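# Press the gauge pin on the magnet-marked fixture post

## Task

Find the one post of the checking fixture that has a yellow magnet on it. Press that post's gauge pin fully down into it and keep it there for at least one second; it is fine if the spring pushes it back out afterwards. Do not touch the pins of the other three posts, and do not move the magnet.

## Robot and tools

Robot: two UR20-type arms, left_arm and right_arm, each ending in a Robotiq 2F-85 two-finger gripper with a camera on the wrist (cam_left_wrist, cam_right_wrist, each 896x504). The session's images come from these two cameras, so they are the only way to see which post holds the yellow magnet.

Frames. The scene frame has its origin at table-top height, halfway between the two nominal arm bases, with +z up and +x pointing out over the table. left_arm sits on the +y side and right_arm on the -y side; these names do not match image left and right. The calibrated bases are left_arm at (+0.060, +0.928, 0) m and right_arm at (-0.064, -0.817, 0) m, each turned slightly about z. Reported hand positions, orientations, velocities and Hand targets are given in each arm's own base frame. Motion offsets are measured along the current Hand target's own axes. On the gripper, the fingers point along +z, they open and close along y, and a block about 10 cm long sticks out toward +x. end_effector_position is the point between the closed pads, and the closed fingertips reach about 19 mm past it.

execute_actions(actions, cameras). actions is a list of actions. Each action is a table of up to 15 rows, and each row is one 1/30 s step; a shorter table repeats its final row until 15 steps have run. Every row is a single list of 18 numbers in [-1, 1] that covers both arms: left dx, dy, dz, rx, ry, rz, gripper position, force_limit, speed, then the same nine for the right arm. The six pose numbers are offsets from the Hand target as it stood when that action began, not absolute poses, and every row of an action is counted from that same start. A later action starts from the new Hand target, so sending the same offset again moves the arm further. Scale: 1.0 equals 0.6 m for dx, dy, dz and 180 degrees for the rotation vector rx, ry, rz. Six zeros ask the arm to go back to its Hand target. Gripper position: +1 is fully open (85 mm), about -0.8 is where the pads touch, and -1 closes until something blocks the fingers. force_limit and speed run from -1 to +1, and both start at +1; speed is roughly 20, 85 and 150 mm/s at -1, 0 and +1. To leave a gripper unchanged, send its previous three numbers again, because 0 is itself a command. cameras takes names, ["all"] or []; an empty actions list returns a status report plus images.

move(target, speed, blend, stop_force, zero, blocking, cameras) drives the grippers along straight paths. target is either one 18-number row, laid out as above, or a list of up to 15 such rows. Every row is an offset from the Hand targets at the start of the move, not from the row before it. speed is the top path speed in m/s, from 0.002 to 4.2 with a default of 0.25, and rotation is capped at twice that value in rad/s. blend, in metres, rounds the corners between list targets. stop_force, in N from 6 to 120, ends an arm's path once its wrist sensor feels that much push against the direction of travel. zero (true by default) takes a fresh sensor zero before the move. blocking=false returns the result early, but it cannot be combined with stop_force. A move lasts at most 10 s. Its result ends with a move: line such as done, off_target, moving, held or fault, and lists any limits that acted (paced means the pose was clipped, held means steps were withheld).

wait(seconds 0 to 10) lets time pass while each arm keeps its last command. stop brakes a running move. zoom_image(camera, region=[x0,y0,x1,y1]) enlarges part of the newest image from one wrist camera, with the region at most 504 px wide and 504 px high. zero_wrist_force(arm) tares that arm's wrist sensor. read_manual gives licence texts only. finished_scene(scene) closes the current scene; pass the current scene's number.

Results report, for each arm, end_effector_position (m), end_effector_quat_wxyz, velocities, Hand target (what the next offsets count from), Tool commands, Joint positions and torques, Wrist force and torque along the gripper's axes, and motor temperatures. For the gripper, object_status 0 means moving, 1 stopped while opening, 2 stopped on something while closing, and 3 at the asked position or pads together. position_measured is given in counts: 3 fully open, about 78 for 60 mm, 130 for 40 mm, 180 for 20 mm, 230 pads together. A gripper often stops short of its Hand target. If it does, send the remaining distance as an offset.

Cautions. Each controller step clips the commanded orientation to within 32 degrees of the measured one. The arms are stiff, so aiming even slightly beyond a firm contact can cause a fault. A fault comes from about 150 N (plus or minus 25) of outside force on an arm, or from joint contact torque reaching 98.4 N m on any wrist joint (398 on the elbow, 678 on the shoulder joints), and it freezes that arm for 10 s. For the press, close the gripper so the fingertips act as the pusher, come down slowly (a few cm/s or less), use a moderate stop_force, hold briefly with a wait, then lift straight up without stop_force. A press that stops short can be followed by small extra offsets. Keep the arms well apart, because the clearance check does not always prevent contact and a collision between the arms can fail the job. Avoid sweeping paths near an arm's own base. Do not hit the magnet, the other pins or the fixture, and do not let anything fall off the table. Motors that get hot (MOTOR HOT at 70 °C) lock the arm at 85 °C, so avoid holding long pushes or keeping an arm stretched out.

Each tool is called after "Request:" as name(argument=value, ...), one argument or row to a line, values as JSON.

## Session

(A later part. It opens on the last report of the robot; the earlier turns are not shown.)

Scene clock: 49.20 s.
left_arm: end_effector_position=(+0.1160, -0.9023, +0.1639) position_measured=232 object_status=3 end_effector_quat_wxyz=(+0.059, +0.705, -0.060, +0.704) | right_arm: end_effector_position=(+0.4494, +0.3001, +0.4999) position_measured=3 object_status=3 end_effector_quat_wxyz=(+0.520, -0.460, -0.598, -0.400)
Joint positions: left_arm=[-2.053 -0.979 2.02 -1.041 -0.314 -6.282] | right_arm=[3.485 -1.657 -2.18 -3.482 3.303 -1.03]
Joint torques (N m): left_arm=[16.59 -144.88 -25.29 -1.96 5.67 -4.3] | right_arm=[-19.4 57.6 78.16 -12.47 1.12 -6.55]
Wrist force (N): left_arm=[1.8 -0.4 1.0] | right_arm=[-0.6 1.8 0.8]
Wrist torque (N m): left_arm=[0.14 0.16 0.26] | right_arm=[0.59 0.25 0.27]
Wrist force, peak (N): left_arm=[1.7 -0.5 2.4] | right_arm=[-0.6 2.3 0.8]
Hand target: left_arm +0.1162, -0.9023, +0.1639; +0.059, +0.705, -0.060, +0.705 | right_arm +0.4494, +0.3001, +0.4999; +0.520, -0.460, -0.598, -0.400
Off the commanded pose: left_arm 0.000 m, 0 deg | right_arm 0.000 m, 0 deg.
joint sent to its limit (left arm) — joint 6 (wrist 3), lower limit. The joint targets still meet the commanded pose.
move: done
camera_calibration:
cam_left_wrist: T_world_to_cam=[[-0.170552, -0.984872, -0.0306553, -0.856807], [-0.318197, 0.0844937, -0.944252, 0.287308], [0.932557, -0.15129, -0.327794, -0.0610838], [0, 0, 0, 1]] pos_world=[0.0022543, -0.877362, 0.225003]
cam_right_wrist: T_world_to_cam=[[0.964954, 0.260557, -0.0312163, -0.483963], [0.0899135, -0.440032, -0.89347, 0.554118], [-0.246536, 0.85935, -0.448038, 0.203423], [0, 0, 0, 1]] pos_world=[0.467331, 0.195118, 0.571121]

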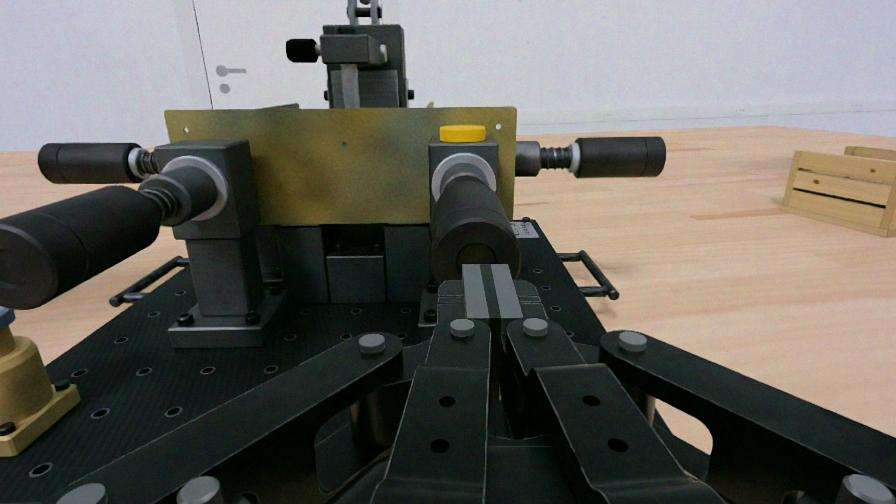

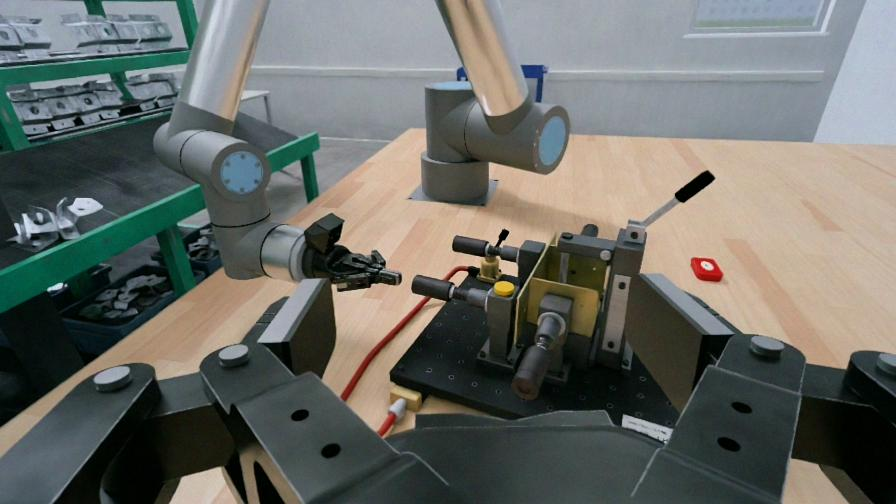

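Request:
move(
  target=[0,0,0.08,0,0,0,-1,1,0, 0,0,0,0,0,0,1,1,0],
  speed=0.02,
  stop_force=8,
  cameras=["all"],
)

Request:
zoom_image(
  camera="cam_right_wrist",
  region=[340, 200, 560, 360],
)

Scene clock: 52.17 s.
left_arm: end_effector_position=(+0.1481, -0.9077, +0.1639) position_measured=232 object_status=3 end_effector_quat_wxyz=(+0.059, +0.705, -0.060, +0.705) | right_arm: end_effector_position=(+0.4494, +0.3001, +0.4999) position_measured=3 object_status=3 end_effector_quat_wxyz=(+0.520, -0.460, -0.598, -0.400)
Joint positions: left_arm=[-2.016 -0.981 2.023 -1.043 -0.277 -6.282] | right_arm=[3.485 -1.657 -2.18 -3.482 3.303 -1.03]
Joint torques (N m): left_arm=[-9.25 -179.23 -56.85 4.29 -5.92 -3.35] | right_arm=[-22.34 58.13 78.23 -12.1 0.29 -6.88]
Wrist force (N): left_arm=[1.6 1.2 -5.5] | right_arm=[-0.3 2.0 0.6]
Wrist torque (N m): left_arm=[0.20 0.22 0.25] | right_arm=[0.63 0.20 0.27]
Wrist force, peak (N): left_arm=[1.7 -2.1 -7.0] | right_arm=[-0.5 2.3 0.7]
Hand target: left_arm +0.1481, -0.9077, +0.1639; +0.059, +0.705, -0.060, +0.705 (not the last commanded pose) | right_arm +0.4494, +0.3001, +0.4999; +0.520, -0.460, -0.598, -0.400
Off the commanded pose: left_arm 0.016 m, 0 deg | right_arm 0.000 m, 0 deg.
move: contact (left_arm)
camera_calibration:
cam_left_wrist: T_world_to_cam=[[-0.170558, -0.98487, -0.0306706, -0.856649], [-0.318194, 0.0845098, -0.944251, 0.297898], [0.932557, -0.15129, -0.327794, -0.0918688], [0, 0, 0, 1]] pos_world=[0.0343543, -0.882762, 0.224902]
cam_right_wrist: T_world_to_cam=[[0.964954, 0.260557, -0.0312163, -0.483963], [0.0899135, -0.440032, -0.89347, 0.554118], [-0.246536, 0.85935, -0.448038, 0.203423], [0, 0, 0, 1]] pos_world=[0.467331, 0.195118, 0.571121]

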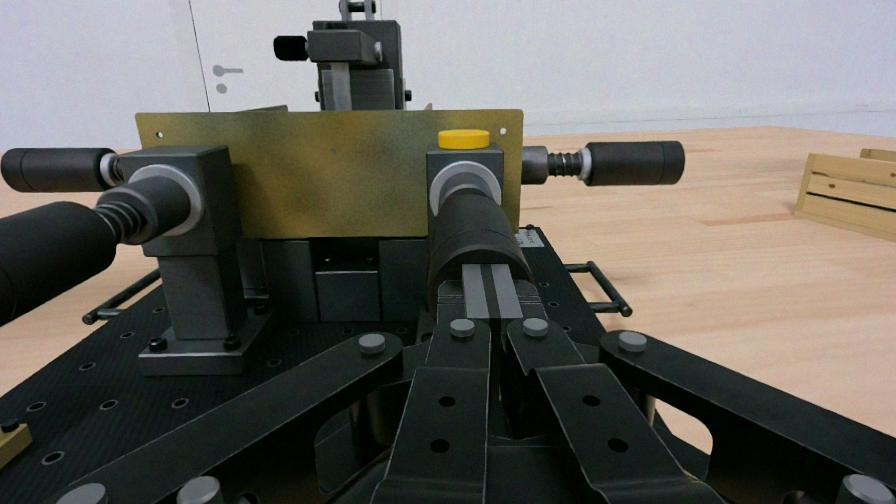

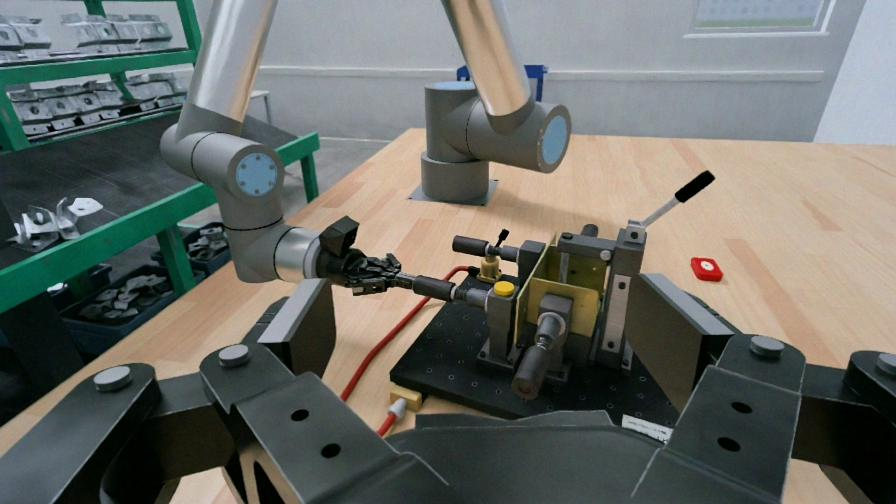

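Scaled by 2.291 from the camera's 896x504 image, which has a finer 1280x720 frame.

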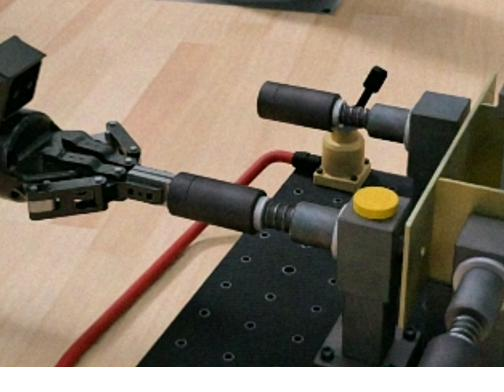

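Request:
move(
  target=[0,0,0.06,0,0,0,-1,1,0, 0,0,0,0,0,0,1,1,0],
  speed=0.01,
  stop_force=35,
  zero=false,
  cameras=["all"],
)

Request:
zoom_image(
  camera="cam_right_wrist",
  region=[340, 200, 560, 360],
)

Scene clock: 55.13 s.
left_arm: end_effector_position=(+0.1651, -0.9106, +0.1639) position_measured=232 object_status=3 end_effector_quat_wxyz=(+0.059, +0.705, -0.060, +0.705) | right_arm: end_effector_position=(+0.4494, +0.3001, +0.4999) position_measured=3 object_status=3 end_effector_quat_wxyz=(+0.520, -0.460, -0.598, -0.400)
Joint positions: left_arm=[-1.997 -0.981 2.024 -1.044 -0.258 -6.282] | right_arm=[3.485 -1.657 -2.18 -3.482 3.303 -1.03]
Joint torques (N m): left_arm=[11.21 -177.29 -29.62 3.02 -3.01 1.65] | right_arm=[-19.97 52.74 78.55 -11.79 -0.02 -5.99]
Wrist force (N): left_arm=[1.6 -4.3 -33.2] | right_arm=[-0.8 1.9 0.7]
Wrist torque (N m): left_arm=[0.71 0.30 0.25] | right_arm=[0.60 0.30 0.27]
Wrist force, peak (N): left_arm=[10.8 -15.2 -93.6] | right_arm=[-0.4 2.4 0.8]
Hand target: left_arm +0.1651, -0.9106, +0.1639; +0.059, +0.705, -0.060, +0.705 (not the last commanded pose) | right_arm +0.4494, +0.3001, +0.4999; +0.520, -0.460, -0.598, -0.400
Off the commanded pose: left_arm 0.019 m, 0 deg | right_arm 0.000 m, 0 deg.
move: contact (left_arm)
camera_calibration:
cam_left_wrist: T_world_to_cam=[[-0.170466, -0.984885, -0.0307041, -0.856616], [-0.318202, 0.0845124, -0.944248, 0.303554], [0.932571, -0.151192, -0.327799, -0.108074], [0, 0, 0, 1]] pos_world=[0.0513546, -0.885662, 0.224902]
cam_right_wrist: T_world_to_cam=[[0.964954, 0.260557, -0.0312163, -0.483963], [0.0899135, -0.440032, -0.89347, 0.554118], [-0.246536, 0.85935, -0.448038, 0.203423], [0, 0, 0, 1]] pos_world=[0.467331, 0.195118, 0.571121]

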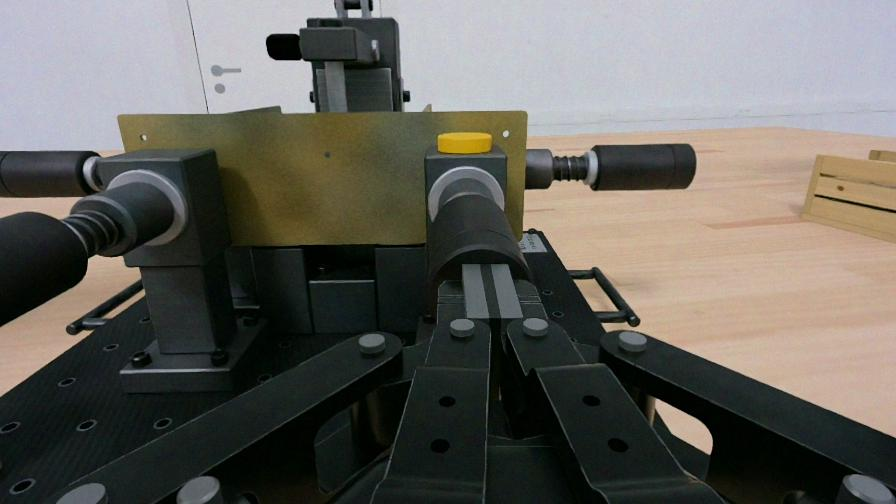

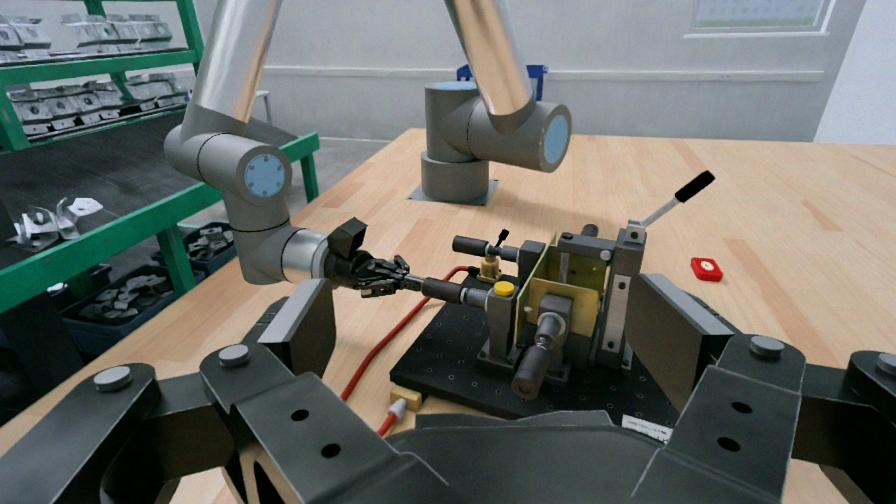

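Scaled by 2.291 from the camera's 896x504 image, which has a finer 1280x720 frame.

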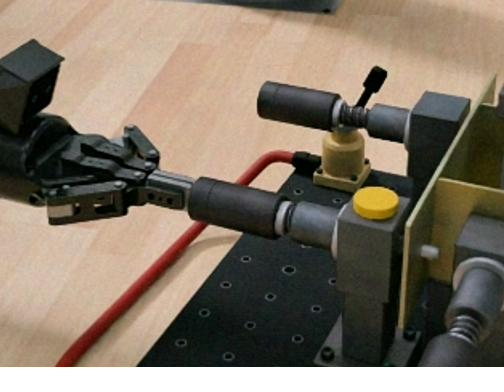

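Request:
move(
  target=[0,0,0.006,0,0,0,-1,1,0, 0,0,0,0,0,0,1,1,0],
  speed=0.002,
  stop_force=50,
  zero=false,
)

Request:
wait(
  seconds=1.5,
  cameras=["all"],
)

Request:
zoom_image(
  camera="cam_right_wrist",
  region=[340, 200, 560, 360],
)

Scene clock: 56.20 s.
left_arm: end_effector_position=(+0.1652, -0.9106, +0.1639) position_measured=232 object_status=3 end_effector_quat_wxyz=(+0.059, +0.705, -0.060, +0.705) | right_arm: end_effector_position=(+0.4494, +0.3001, +0.4999) position_measured=3 object_status=3 end_effector_quat_wxyz=(+0.520, -0.460, -0.598, -0.400)
Joint positions: left_arm=[-1.997 -0.981 2.024 -1.044 -0.257 -6.282] | right_arm=[3.485 -1.657 -2.18 -3.482 3.303 -1.03]
Joint torques (N m): left_arm=[31.59 -163.66 -31.54 4.33 0.95 1.76] | right_arm=[-17.88 55.74 76.79 -12.22 0.06 -5.67]
Wrist force (N): left_arm=[6.3 -7.0 -60.3] | right_arm=[-0.6 2.0 0.8]
Wrist torque (N m): left_arm=[0.82 0.34 0.26] | right_arm=[0.62 0.26 0.26]
Wrist force, peak (N): left_arm=[6.0 -7.0 -60.4] | right_arm=[-0.7 2.1 0.7]
Hand target: left_arm +0.1652, -0.9106, +0.1639; +0.059, +0.705, -0.060, +0.705 (not the last commanded pose) | right_arm +0.4494, +0.3001, +0.4999; +0.520, -0.460, -0.598, -0.400
Off the commanded pose: left_arm 0.003 m, 0 deg | right_arm 0.000 m, 0 deg.
move: contact (left_arm)

Scene clock: 57.70 s.
left_arm: end_effector_position=(+0.1652, -0.9106, +0.1639) position_measured=232 object_status=3 end_effector_quat_wxyz=(+0.059, +0.705, -0.060, +0.705) | right_arm: end_effector_position=(+0.4494, +0.3001, +0.4999) position_measured=3 object_status=3 end_effector_quat_wxyz=(+0.520, -0.460, -0.598, -0.400)
Joint positions: left_arm=[-1.997 -0.981 2.024 -1.044 -0.258 -6.282] | right_arm=[3.485 -1.657 -2.18 -3.482 3.303 -1.03]
Joint torques (N m): left_arm=[26.33 -166.37 -33.2 4.32 -2.57 1.35] | right_arm=[-20.27 53.9 78.71 -12.43 0.77 -6.11]
Wrist force (N): left_arm=[5.9 -5.9 -59.7] | right_arm=[-0.5 2.0 1.0]
Wrist torque (N m): left_arm=[0.80 0.37 0.26] | right_arm=[0.61 0.23 0.27]
Wrist force, peak (N): left_arm=[6.4 -7.2 -60.4] | right_arm=[-0.8 2.4 1.0]
Hand target: left_arm +0.1652, -0.9106, +0.1639; +0.059, +0.705, -0.060, +0.705 (not the last commanded pose) | right_arm +0.4494, +0.3001, +0.4999; +0.520, -0.460, -0.598, -0.400
Tool commands: left_gripper/position=-1.0 left_gripper/force_limit=+1.0 left_gripper/speed=+0.0 right_gripper/position=+1.0 right_gripper/force_limit=+1.0 right_gripper/speed=+0.0
Off the commanded pose: left_arm 0.003 m, 0 deg | right_arm 0.000 m, 0 deg.
wait: 1.50 s; at rest by 0.17 s
camera_calibration:
cam_left_wrist: T_world_to_cam=[[-0.17045, -0.984888, -0.0307099, -0.8566], [-0.318171, 0.0845076, -0.944259, 0.303583], [0.932584, -0.151178, -0.327767, -0.108163], [0, 0, 0, 1]] pos_world=[0.0514547, -0.885662, 0.224902]
cam_right_wrist: T_world_to_cam=[[0.964954, 0.260557, -0.0312163, -0.483963], [0.0899135, -0.440032, -0.89347, 0.554118], [-0.246536, 0.85935, -0.448038, 0.203423], [0, 0, 0, 1]] pos_world=[0.467331, 0.195118, 0.571121]

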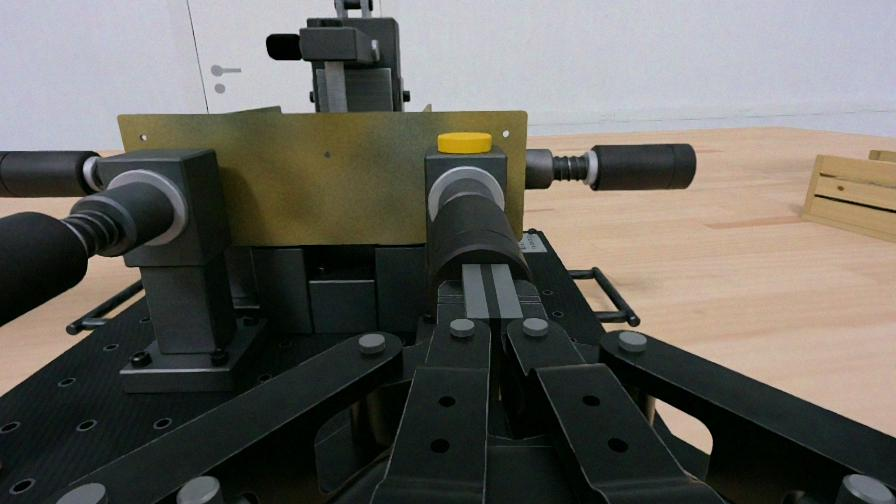

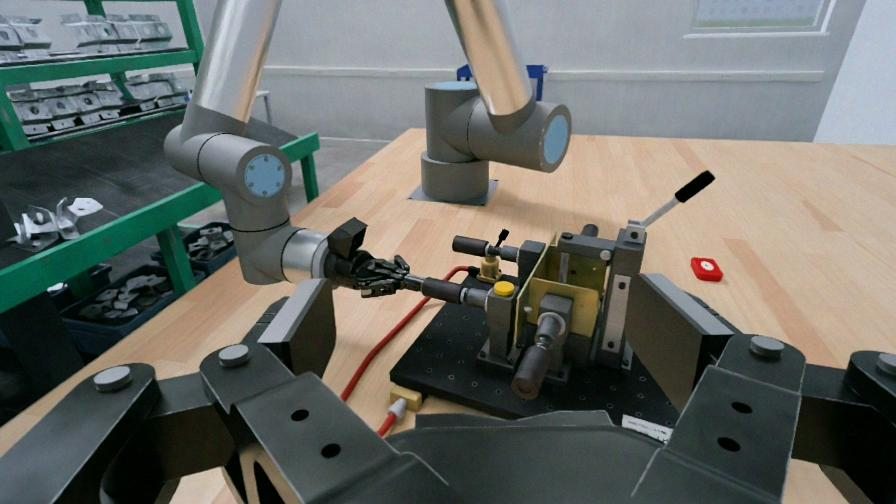

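Scaled by 2.291 from the camera's 896x504 image, which has a finer 1280x720 frame.

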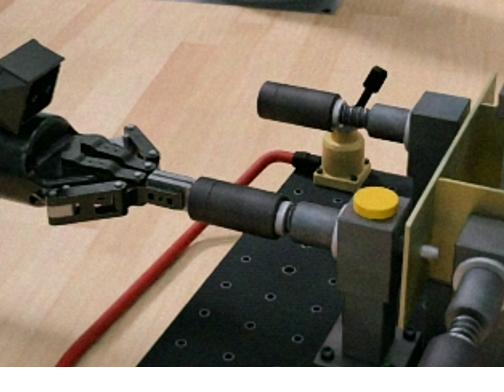

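Request:
move(
  target=[0,0,-0.12,0,0,0,-1,1,0, 0,0,0,0,0,0,1,1,0],
  speed=0.06,
  cameras=["all"],
)

Scene clock: 59.47 s.
left_arm: end_effector_position=(+0.0944, -0.8985, +0.1639) position_measured=232 object_status=3 end_effector_quat_wxyz=(+0.059, +0.705, -0.060, +0.704) | right_arm: end_effector_position=(+0.4494, +0.3001, +0.4999) position_measured=3 object_status=3 end_effector_quat_wxyz=(+0.520, -0.460, -0.598, -0.400)
Joint positions: left_arm=[-2.077 -0.978 2.016 -1.04 -0.338 -6.282] | right_arm=[3.485 -1.657 -2.18 -3.482 3.303 -1.03]
Joint torques (N m): left_arm=[-23.86 -148.9 -72.17 4.99 -4.09 -4.61] | right_arm=[-19.66 49.23 78.73 -11.82 -0.39 -6.65]
Wrist force (N): left_arm=[1.3 0.9 1.1] | right_arm=[-0.8 1.8 1.1]
Wrist torque (N m): left_arm=[0.39 0.25 0.25] | right_arm=[0.58 0.29 0.27]
Wrist force, peak (N): left_arm=[6.0 -6.1 -59.9] | right_arm=[-0.5 2.1 0.9]
Hand target: left_arm +0.0942, -0.8985, +0.1639; +0.059, +0.705, -0.060, +0.705 | right_arm +0.4494, +0.3001, +0.4999; +0.520, -0.460, -0.598, -0.400
Off the commanded pose: left_arm 0.000 m, 0 deg | right_arm 0.000 m, 0 deg.
joint sent to its limit (left arm) — joint 6 (wrist 3), lower limit. The joint targets still meet the commanded pose.
move: done
camera_calibration:
cam_left_wrist: T_world_to_cam=[[-0.170461, -0.984886, -0.0306887, -0.85685], [-0.318205, 0.0844963, -0.944249, 0.280124], [0.932571, -0.151192, -0.327799, -0.0402944], [0, 0, 0, 1]] pos_world=[-0.0193453, -0.873662, 0.225002]
cam_right_wrist: T_world_to_cam=[[0.964954, 0.260557, -0.0312163, -0.483963], [0.0899135, -0.440032, -0.89347, 0.554118], [-0.246536, 0.85935, -0.448038, 0.203423], [0, 0, 0, 1]] pos_world=[0.467331, 0.195118, 0.571121]

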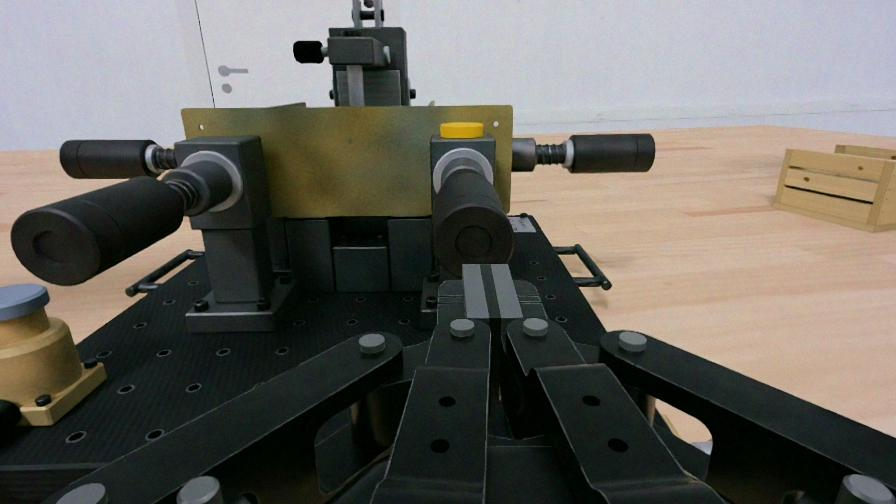

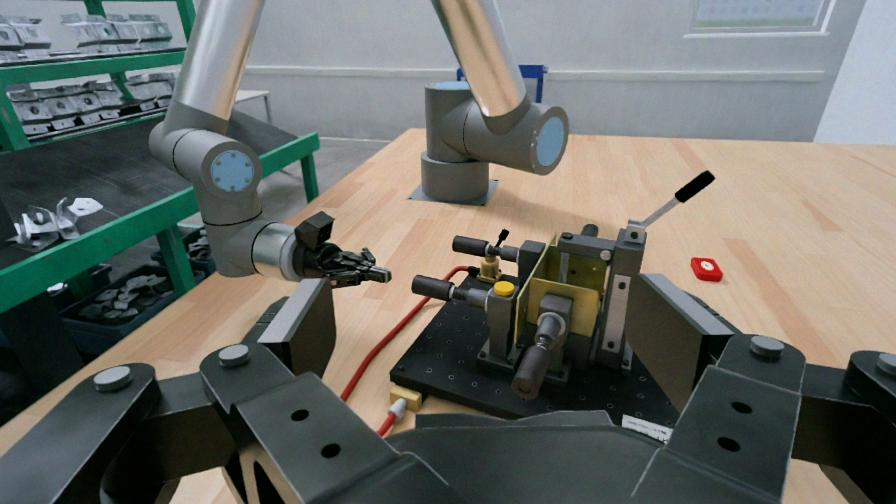

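Request:
finished_scene(
  scene=1,
)

The scene is finished: the task was done.


## Next scene

The same job, from a new start.

Request:
execute_actions(
  actions=[],
  cameras=["all"],
)

Scene clock: 0.00 s.
left_arm: end_effector_position=(+1.6020, +0.5513, +0.3701) position_measured=3 object_status=3 end_effector_quat_wxyz=(-0.049, +0.940, +0.190, +0.279) | right_arm: end_effector_position=(+0.4481, +0.4679, +0.3319) position_measured=3 object_status=3 end_effector_quat_wxyz=(-0.272, +0.502, +0.649, +0.503)
Joint positions: left_arm=[0.193 -0.686 0.985 -2.439 -1.472 -3.319] | right_arm=[4.007 -1.969 -2.772 1.193 2.076 2.519]
Joint velocities: within noise
Joint torques (N m): no reading
Motor temperatures (°C): left_arm=[24 35 26 38 34 34] | right_arm=[28 35 36 37 34 38]
Wrist force (N): no reading
Wrist torque (N m): no reading
Wrist force, peak (N): no reading
Hand target: left_arm +1.6020, +0.5513, +0.3701; -0.049, +0.940, +0.190, +0.279 | right_arm +0.4481, +0.4679, +0.3319; -0.272, +0.502, +0.649, +0.503
Tool commands: left_gripper/position=+1.0 left_gripper/force_limit=+1.0 left_gripper/speed=+1.0 right_gripper/position=+1.0 right_gripper/force_limit=+1.0 right_gripper/speed=+1.0
camera_calibration:
cam_left_wrist: T_world_to_cam=[[0.359759, -0.933045, -0.000644322, -0.0546982], [-0.905937, -0.349141, -0.239538, 1.75183], [0.223274, 0.0867594, -0.970887, 0.0836019], [0, 0, 0, 1]] pos_world=[1.58806, 0.553346, 0.500761]
cam_right_wrist: T_world_to_cam=[[0.936397, -0.0141338, 0.350658, -0.517198], [0.256442, -0.654562, -0.711187, 0.443258], [0.239579, 0.755877, -0.609305, -0.132345], [0, 0, 0, 1]] pos_world=[0.40234, 0.382866, 0.41596]

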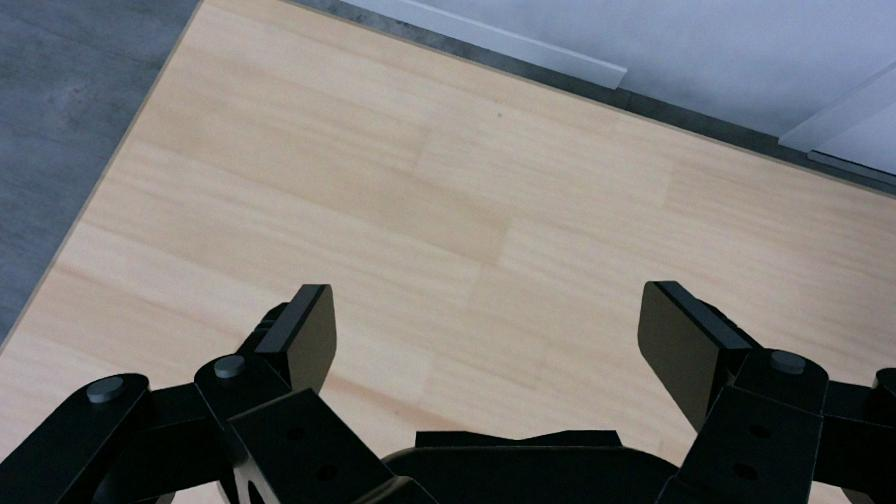

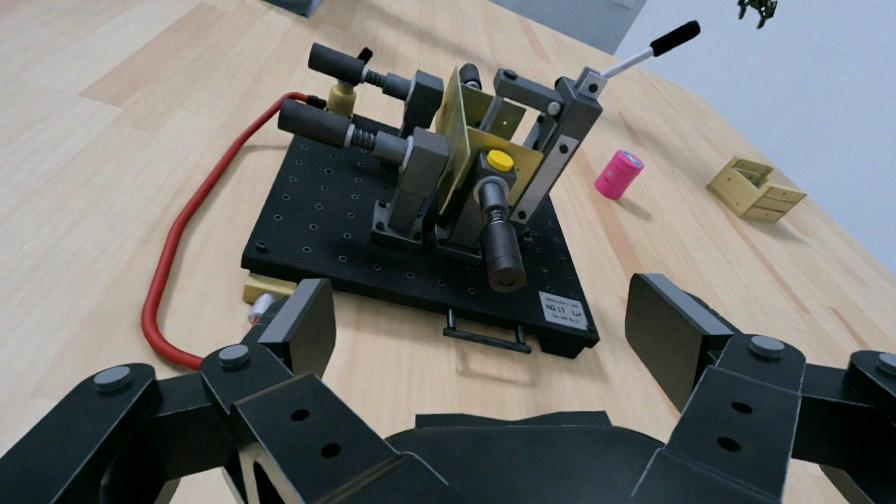

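Request:
zoom_image(
  camera="cam_right_wrist",
  region=[420, 130, 580, 310],
)

Request:
zoom_image(
  camera="cam_right_wrist",
  region=[240, 20, 620, 360],
)

Scaled by 2.800 from the camera's 896x504 image, which has a finer 1280x720 frame.

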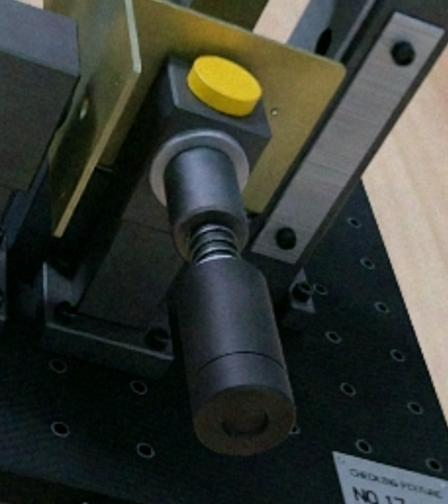

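Scaled by 1.326 from the camera's 896x504 image, which has a finer 1280x720 frame.

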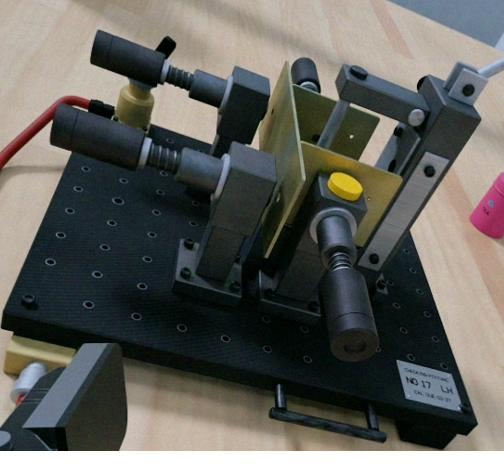

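Request:
move(
  target=[0,0,0,0,0,0,1,1,1, -0.2105,0.066,0.3543,0.0626,-0.0138,0.1081,-1,1,0.5],
  speed=0.25,
  cameras=["cam_right_wrist"],
)

Request:
zoom_image(
  camera="cam_right_wrist",
  region=[360, 100, 600, 320],
)

Scene clock: 3.47 s.
left_arm: end_effector_position=(+1.6020, +0.5513, +0.3701) position_measured=3 object_status=3 end_effector_quat_wxyz=(-0.049, +0.940, +0.190, +0.279) | right_arm: end_effector_position=(+0.5609, +0.6164, +0.1650) position_measured=233 object_status=3 end_effector_quat_wxyz=(-0.386, +0.586, +0.607, +0.373)
Joint positions: left_arm=[0.193 -0.686 0.985 -2.439 -1.472 -3.319] | right_arm=[3.955 -2.257 -2.476 1.004 2.272 2.737]
Joint torques (N m): left_arm=[-4.32 -274.12 -103.24 -11.64 0.48 -1.31] | right_arm=[-20.3 118.55 24.46 4.17 7.55 4.38]
Wrist force (N): left_arm=[0.1 0.0 0.1] | right_arm=[-0.3 0.9 -0.4]
Wrist torque (N m): left_arm=[0.00 -0.02 0.00] | right_arm=[0.09 0.34 -0.42]
Wrist force, peak (N): left_arm=[0.6 -0.5 -0.3] | right_arm=[-1.7 2.5 2.5]
Hand target: left_arm +1.6020, +0.5513, +0.3701; -0.049, +0.940, +0.190, +0.279 | right_arm +0.5610, +0.6165, +0.1649; -0.387, +0.586, +0.607, +0.373
Off the commanded pose: left_arm 0.000 m, 0 deg | right_arm 0.000 m, 0 deg.
move: done
camera_calibration:
cam_right_wrist: T_world_to_cam=[[0.999097, 0.0288392, -0.0312019, -0.560779], [-0.00260522, -0.691401, -0.722467, 0.562619], [-0.0424084, 0.721896, -0.690701, -0.180672], [0, 0, 0, 1]] pos_world=[0.554076, 0.535595, 0.264186]
Images, in order (width x height): cam_right_wrist 896x504.

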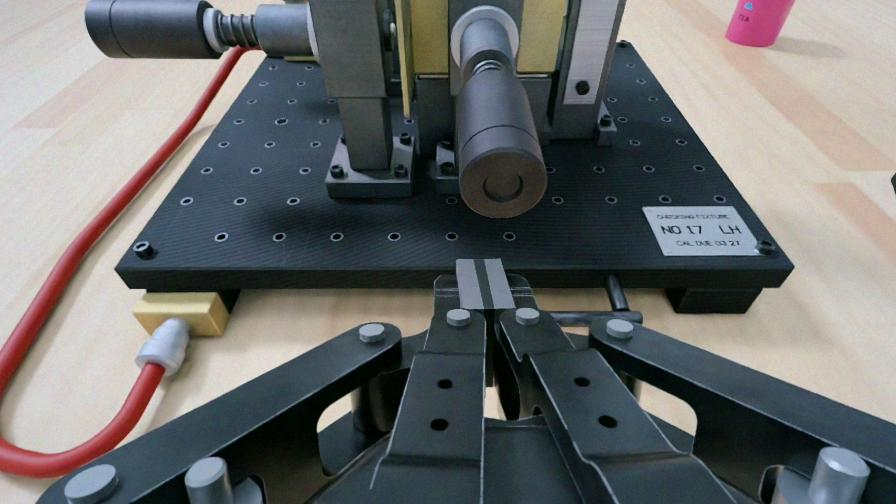

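Scaled by 2.100 from the camera's 896x504 image, which has a finer 1280x720 frame.

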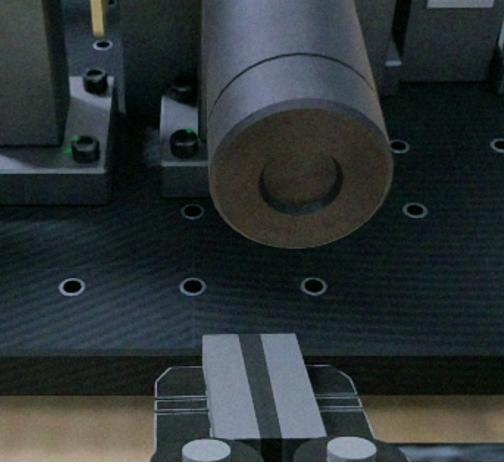

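Request:
move(
  target=[0,0,0,0,0,0,1,1,1, 0.0133,0.0177,0.0483,0,0,0,-1,1,0.5],
  speed=0.1,
  cameras=["cam_right_wrist"],
)

Request:
zoom_image(
  camera="cam_right_wrist",
  region=[360, 100, 600, 320],
)

Scene clock: 5.30 s.
left_arm: end_effector_position=(+1.6020, +0.5513, +0.3701) position_measured=3 object_status=3 end_effector_quat_wxyz=(-0.049, +0.940, +0.190, +0.279) | right_arm: end_effector_position=(+0.5705, +0.6463, +0.1598) position_measured=233 object_status=3 end_effector_quat_wxyz=(-0.387, +0.586, +0.607, +0.373)
Joint positions: left_arm=[0.193 -0.686 0.985 -2.439 -1.472 -3.319] | right_arm=[3.976 -2.267 -2.44 0.988 2.255 2.752]
Joint torques (N m): left_arm=[2.31 -278.9 -104.25 -11.17 1.2 -1.26] | right_arm=[25.17 123.51 34.18 2.67 -1.63 5.12]
Wrist force (N): left_arm=[0.1 -0.1 -0.2] | right_arm=[-0.3 0.5 -0.4]
Wrist torque (N m): left_arm=[-0.01 -0.02 -0.01] | right_arm=[0.00 0.31 -0.40]
Wrist force, peak (N): left_arm=[0.6 -0.2 -0.2] | right_arm=[-0.5 0.7 -1.5]
Hand target: left_arm +1.6020, +0.5513, +0.3701; -0.049, +0.940, +0.190, +0.279 | right_arm +0.5706, +0.6465, +0.1598; -0.387, +0.586, +0.607, +0.373
Off the commanded pose: left_arm 0.000 m, 0 deg | right_arm 0.000 m, 0 deg.
move: done
camera_calibration:
cam_right_wrist: T_world_to_cam=[[0.999088, 0.0289113, -0.0314133, -0.571372], [-0.00270814, -0.691402, -0.722465, 0.579691], [-0.0426067, 0.721891, -0.690694, -0.20526], [0, 0, 0, 1]] pos_world=[0.563675, 0.565495, 0.259086]
Images, in order (width x height): cam_right_wrist 896x504.

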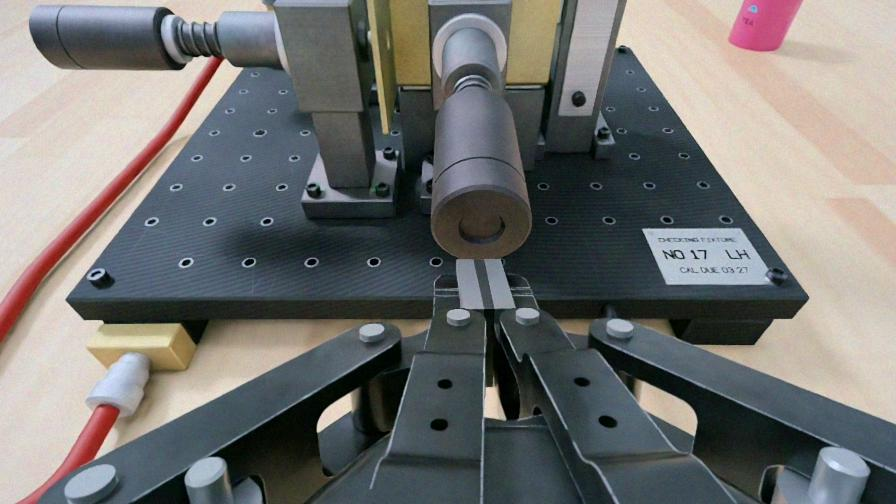

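Scaled by 2.100 from the camera's 896x504 image, which has a finer 1280x720 frame.

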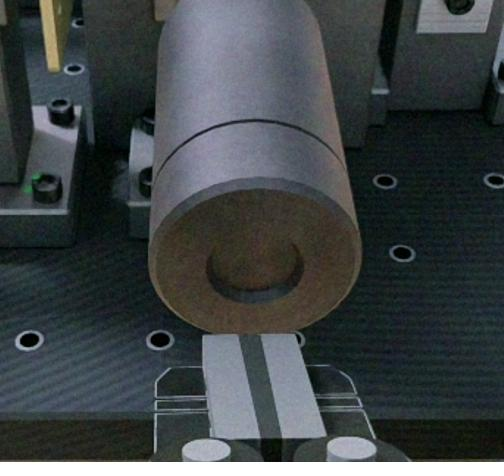

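Request:
move(
  target=[
    [0,0,0,0,0,0,1,1,1, 0.0113,0.0002,0.0242,0,0,0,-1,1,0.5],
    [0,0,0,0,0,0,1,1,1, 0.0218,0.0005,0.0468,0,0,0,-1,1,0.5],
    [0,0,0,0,0,0,1,1,1, 0.0324,0.0007,0.0695,0,0,0,-1,1,0.5],
  ],
  speed=[0.04, 0.015, 0.005],
  stop_force=45,
  cameras=["cam_right_wrist"],
)

Request:
zoom_image(
  camera="cam_right_wrist",
  region=[360, 60, 600, 320],
)

Scene clock: 9.17 s.
left_arm: end_effector_position=(+1.6020, +0.5513, +0.3701) position_measured=3 object_status=3 end_effector_quat_wxyz=(-0.049, +0.940, +0.190, +0.279) | right_arm: end_effector_position=(+0.5697, +0.6809, +0.1598) position_measured=233 object_status=3 end_effector_quat_wxyz=(-0.387, +0.586, +0.607, +0.373)
Joint positions: left_arm=[0.193 -0.686 0.985 -2.439 -1.472 -3.319] | right_arm=[4.011 -2.27 -2.412 0.978 2.225 2.776]
Joint torques (N m): left_arm=[1.12 -274.82 -104.39 -11.8 0.78 -0.56] | right_arm=[18.08 132.6 24.31 6.09 9.68 -6.89]
Wrist force (N): left_arm=[0.4 -0.1 -0.1] | right_arm=[-14.7 1.8 -53.1]
Wrist torque (N m): left_arm=[-0.02 -0.08 0.00] | right_arm=[-0.18 0.49 -0.32]
Wrist force, peak (N): left_arm=[0.3 0.5 -0.3] | right_arm=[-17.2 2.5 -63.9]
Hand target: left_arm +1.6020, +0.5513, +0.3701; -0.049, +0.940, +0.190, +0.279 | right_arm +0.5697, +0.6808, +0.1598; -0.387, +0.586, +0.607, +0.373 (not the last commanded pose)
Off the commanded pose: left_arm 0.000 m, 0 deg | right_arm 0.012 m, 0 deg.
move: contact (right_arm); path passed 2 of 3 targets
camera_calibration:
cam_right_wrist: T_world_to_cam=[[0.999088, 0.0289101, -0.0314146, -0.571575], [-0.00270991, -0.691402, -0.722465, 0.60354], [-0.0426066, 0.721891, -0.690694, -0.230341], [0, 0, 0, 1]] pos_world=[0.562875, 0.600095, 0.258986]
Images, in order (width x height): cam_right_wrist 896x504.

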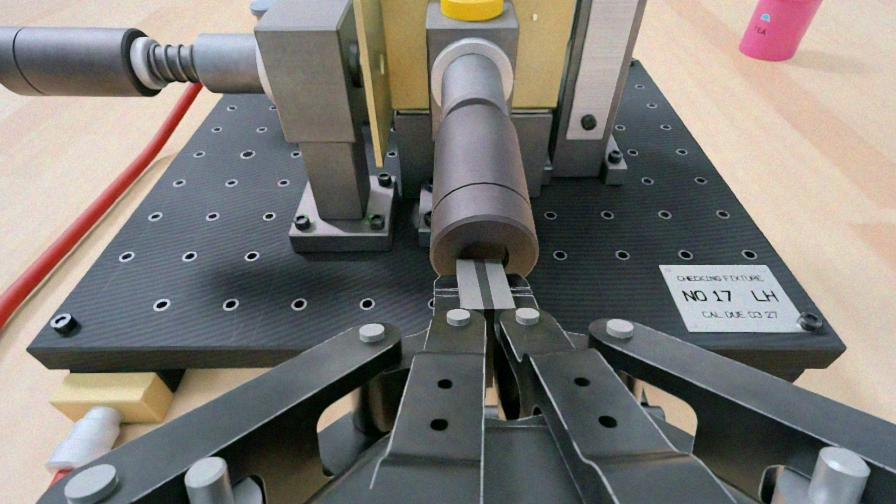

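Scaled by 1.938 from the camera's 896x504 image, which has a finer 1280x720 frame.

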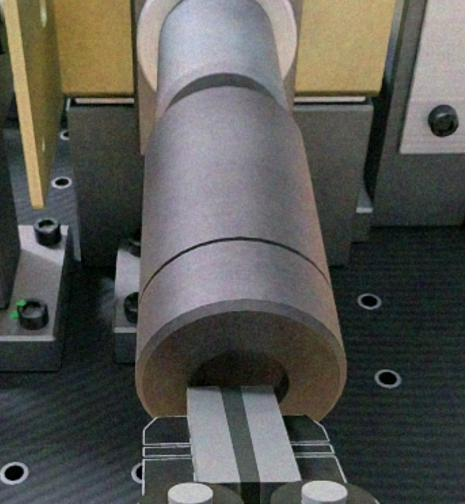

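Request:
move(
  target=[0,0,0,0,0,0,1,1,1, 0.0014,0,0.003,0,0,0,-1,1,0.5],
  speed=0.003,
  stop_force=64,
  zero=false,
)

Request:
wait(
  seconds=1.0,
)

Scene clock: 10.40 s.
left_arm: end_effector_position=(+1.6020, +0.5513, +0.3701) position_measured=3 object_status=3 end_effector_quat_wxyz=(-0.049, +0.940, +0.190, +0.279) | right_arm: end_effector_position=(+0.5697, +0.6810, +0.1598) position_measured=233 object_status=3 end_effector_quat_wxyz=(-0.387, +0.586, +0.607, +0.373)
Joint positions: left_arm=[0.193 -0.686 0.985 -2.439 -1.472 -3.319] | right_arm=[4.012 -2.27 -2.412 0.978 2.225 2.776]
Joint torques (N m): left_arm=[0.05 -273.77 -103.26 -11.6 0.47 -0.53] | right_arm=[32.07 134.09 42.27 1.88 10.03 2.01]
Wrist force (N): left_arm=[0.2 0.1 -0.1] | right_arm=[-19.3 4.5 -75.5]
Wrist torque (N m): left_arm=[0.01 -0.04 0.00] | right_arm=[-0.33 0.61 -0.28]
Wrist force, peak (N): left_arm=[0.6 -0.3 -0.3] | right_arm=[-19.3 5.0 -76.0]
Hand target: left_arm +1.6020, +0.5513, +0.3701; -0.049, +0.940, +0.190, +0.279 | right_arm +0.5696, +0.6810, +0.1598; -0.387, +0.586, +0.607, +0.373 (not the last commanded pose)
Off the commanded pose: left_arm 0.000 m, 0 deg | right_arm 0.002 m, 0 deg.
move: contact (right_arm)

Scene clock: 11.40 s.
left_arm: end_effector_position=(+1.6020, +0.5513, +0.3701) position_measured=3 object_status=3 end_effector_quat_wxyz=(-0.049, +0.940, +0.190, +0.279) | right_arm: end_effector_position=(+0.5696, +0.6810, +0.1598) position_measured=233 object_status=3 end_effector_quat_wxyz=(-0.387, +0.586, +0.607, +0.373)
Joint positions: left_arm=[0.193 -0.686 0.985 -2.439 -1.472 -3.319] | right_arm=[4.011 -2.27 -2.412 0.978 2.225 2.776]
Joint torques (N m): left_arm=[-0.05 -271.39 -105.87 -12.22 0.79 -0.1] | right_arm=[28.11 132.33 32.86 1.02 10.79 -2.45]
Wrist force (N): left_arm=[0.5 -0.1 -0.1] | right_arm=[-19.1 5.1 -71.0]
Wrist torque (N m): left_arm=[-0.01 -0.08 0.00] | right_arm=[-0.29 0.58 -0.28]
Wrist force, peak (N): left_arm=[0.5 -0.1 0.2] | right_arm=[-18.9 4.8 -75.7]
Hand target: left_arm +1.6020, +0.5513, +0.3701; -0.049, +0.940, +0.190, +0.279 | right_arm +0.5696, +0.6810, +0.1598; -0.387, +0.586, +0.607, +0.373 (not the last commanded pose)
Tool commands: left_gripper/position=+1.0 left_gripper/force_limit=+1.0 left_gripper/speed=+1.0 right_gripper/position=-1.0 right_gripper/force_limit=+1.0 right_gripper/speed=+0.5
Off the commanded pose: left_arm 0.000 m, 0 deg | right_arm 0.002 m, 0 deg.
wait: 1.00 s; at rest by 0.17 s

Request:
move(
  target=[0,0,0,0,0,0,1,1,1, -0.0352,-0.0007,-0.0755,0,0,0,-1,1,0.5],
  speed=0.08,
  cameras=["cam_right_wrist"],
)

Scene clock: 12.60 s.
left_arm: end_effector_position=(+1.6020, +0.5513, +0.3701) position_measured=3 object_status=3 end_effector_quat_wxyz=(-0.049, +0.940, +0.190, +0.279) | right_arm: end_effector_position=(+0.5709, +0.6312, +0.1598) position_measured=233 object_status=3 end_effector_quat_wxyz=(-0.387, +0.586, +0.607, +0.373)
Joint positions: left_arm=[0.193 -0.686 0.985 -2.439 -1.472 -3.319] | right_arm=[3.959 -2.266 -2.452 0.991 2.269 2.74]
Joint torques (N m): left_arm=[4.89 -268.93 -103.07 -11.18 1.52 -1.39] | right_arm=[-18.25 170.45 -8.89 14.86 8.07 -5.88]
Wrist force (N): left_arm=[0.3 0.0 0.0] | right_arm=[-0.3 0.8 -0.6]
Wrist torque (N m): left_arm=[0.01 -0.05 0.00] | right_arm=[0.04 0.32 0.01]
Wrist force, peak (N): left_arm=[0.3 -0.5 -0.2] | right_arm=[-19.1 4.7 -71.1]
Hand target: left_arm +1.6020, +0.5513, +0.3701; -0.049, +0.940, +0.190, +0.279 | right_arm +0.5710, +0.6310, +0.1598; -0.387, +0.586, +0.607, +0.373
Off the commanded pose: left_arm 0.000 m, 0 deg | right_arm 0.000 m, 0 deg.
move: done
camera_calibration:
cam_right_wrist: T_world_to_cam=[[0.999088, 0.0289815, -0.0313421, -0.571499], [-0.00260819, -0.691401, -0.722466, 0.569193], [-0.0426081, 0.72189, -0.690695, -0.194478], [0, 0, 0, 1]] pos_world=[0.564176, 0.550495, 0.258986]
Images, in order (width x height): cam_right_wrist 896x504.

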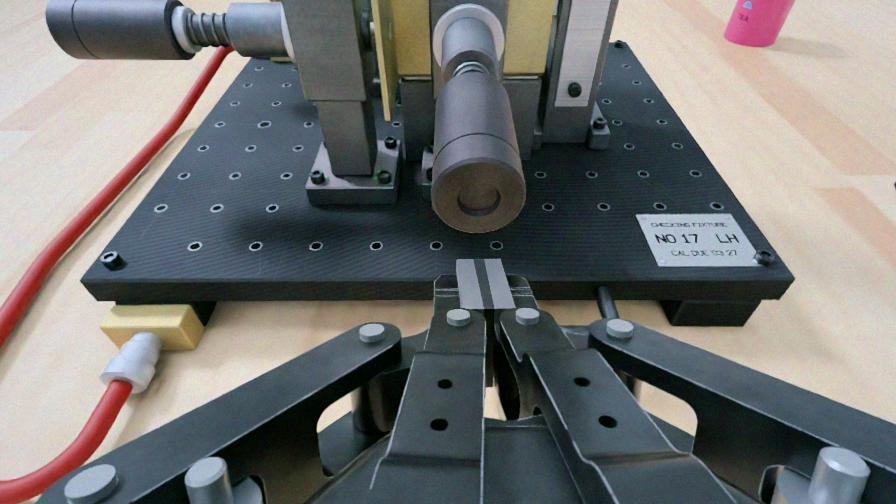

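Request:
finished_scene(
  scene=2,
)

The scene is finished: the task was done.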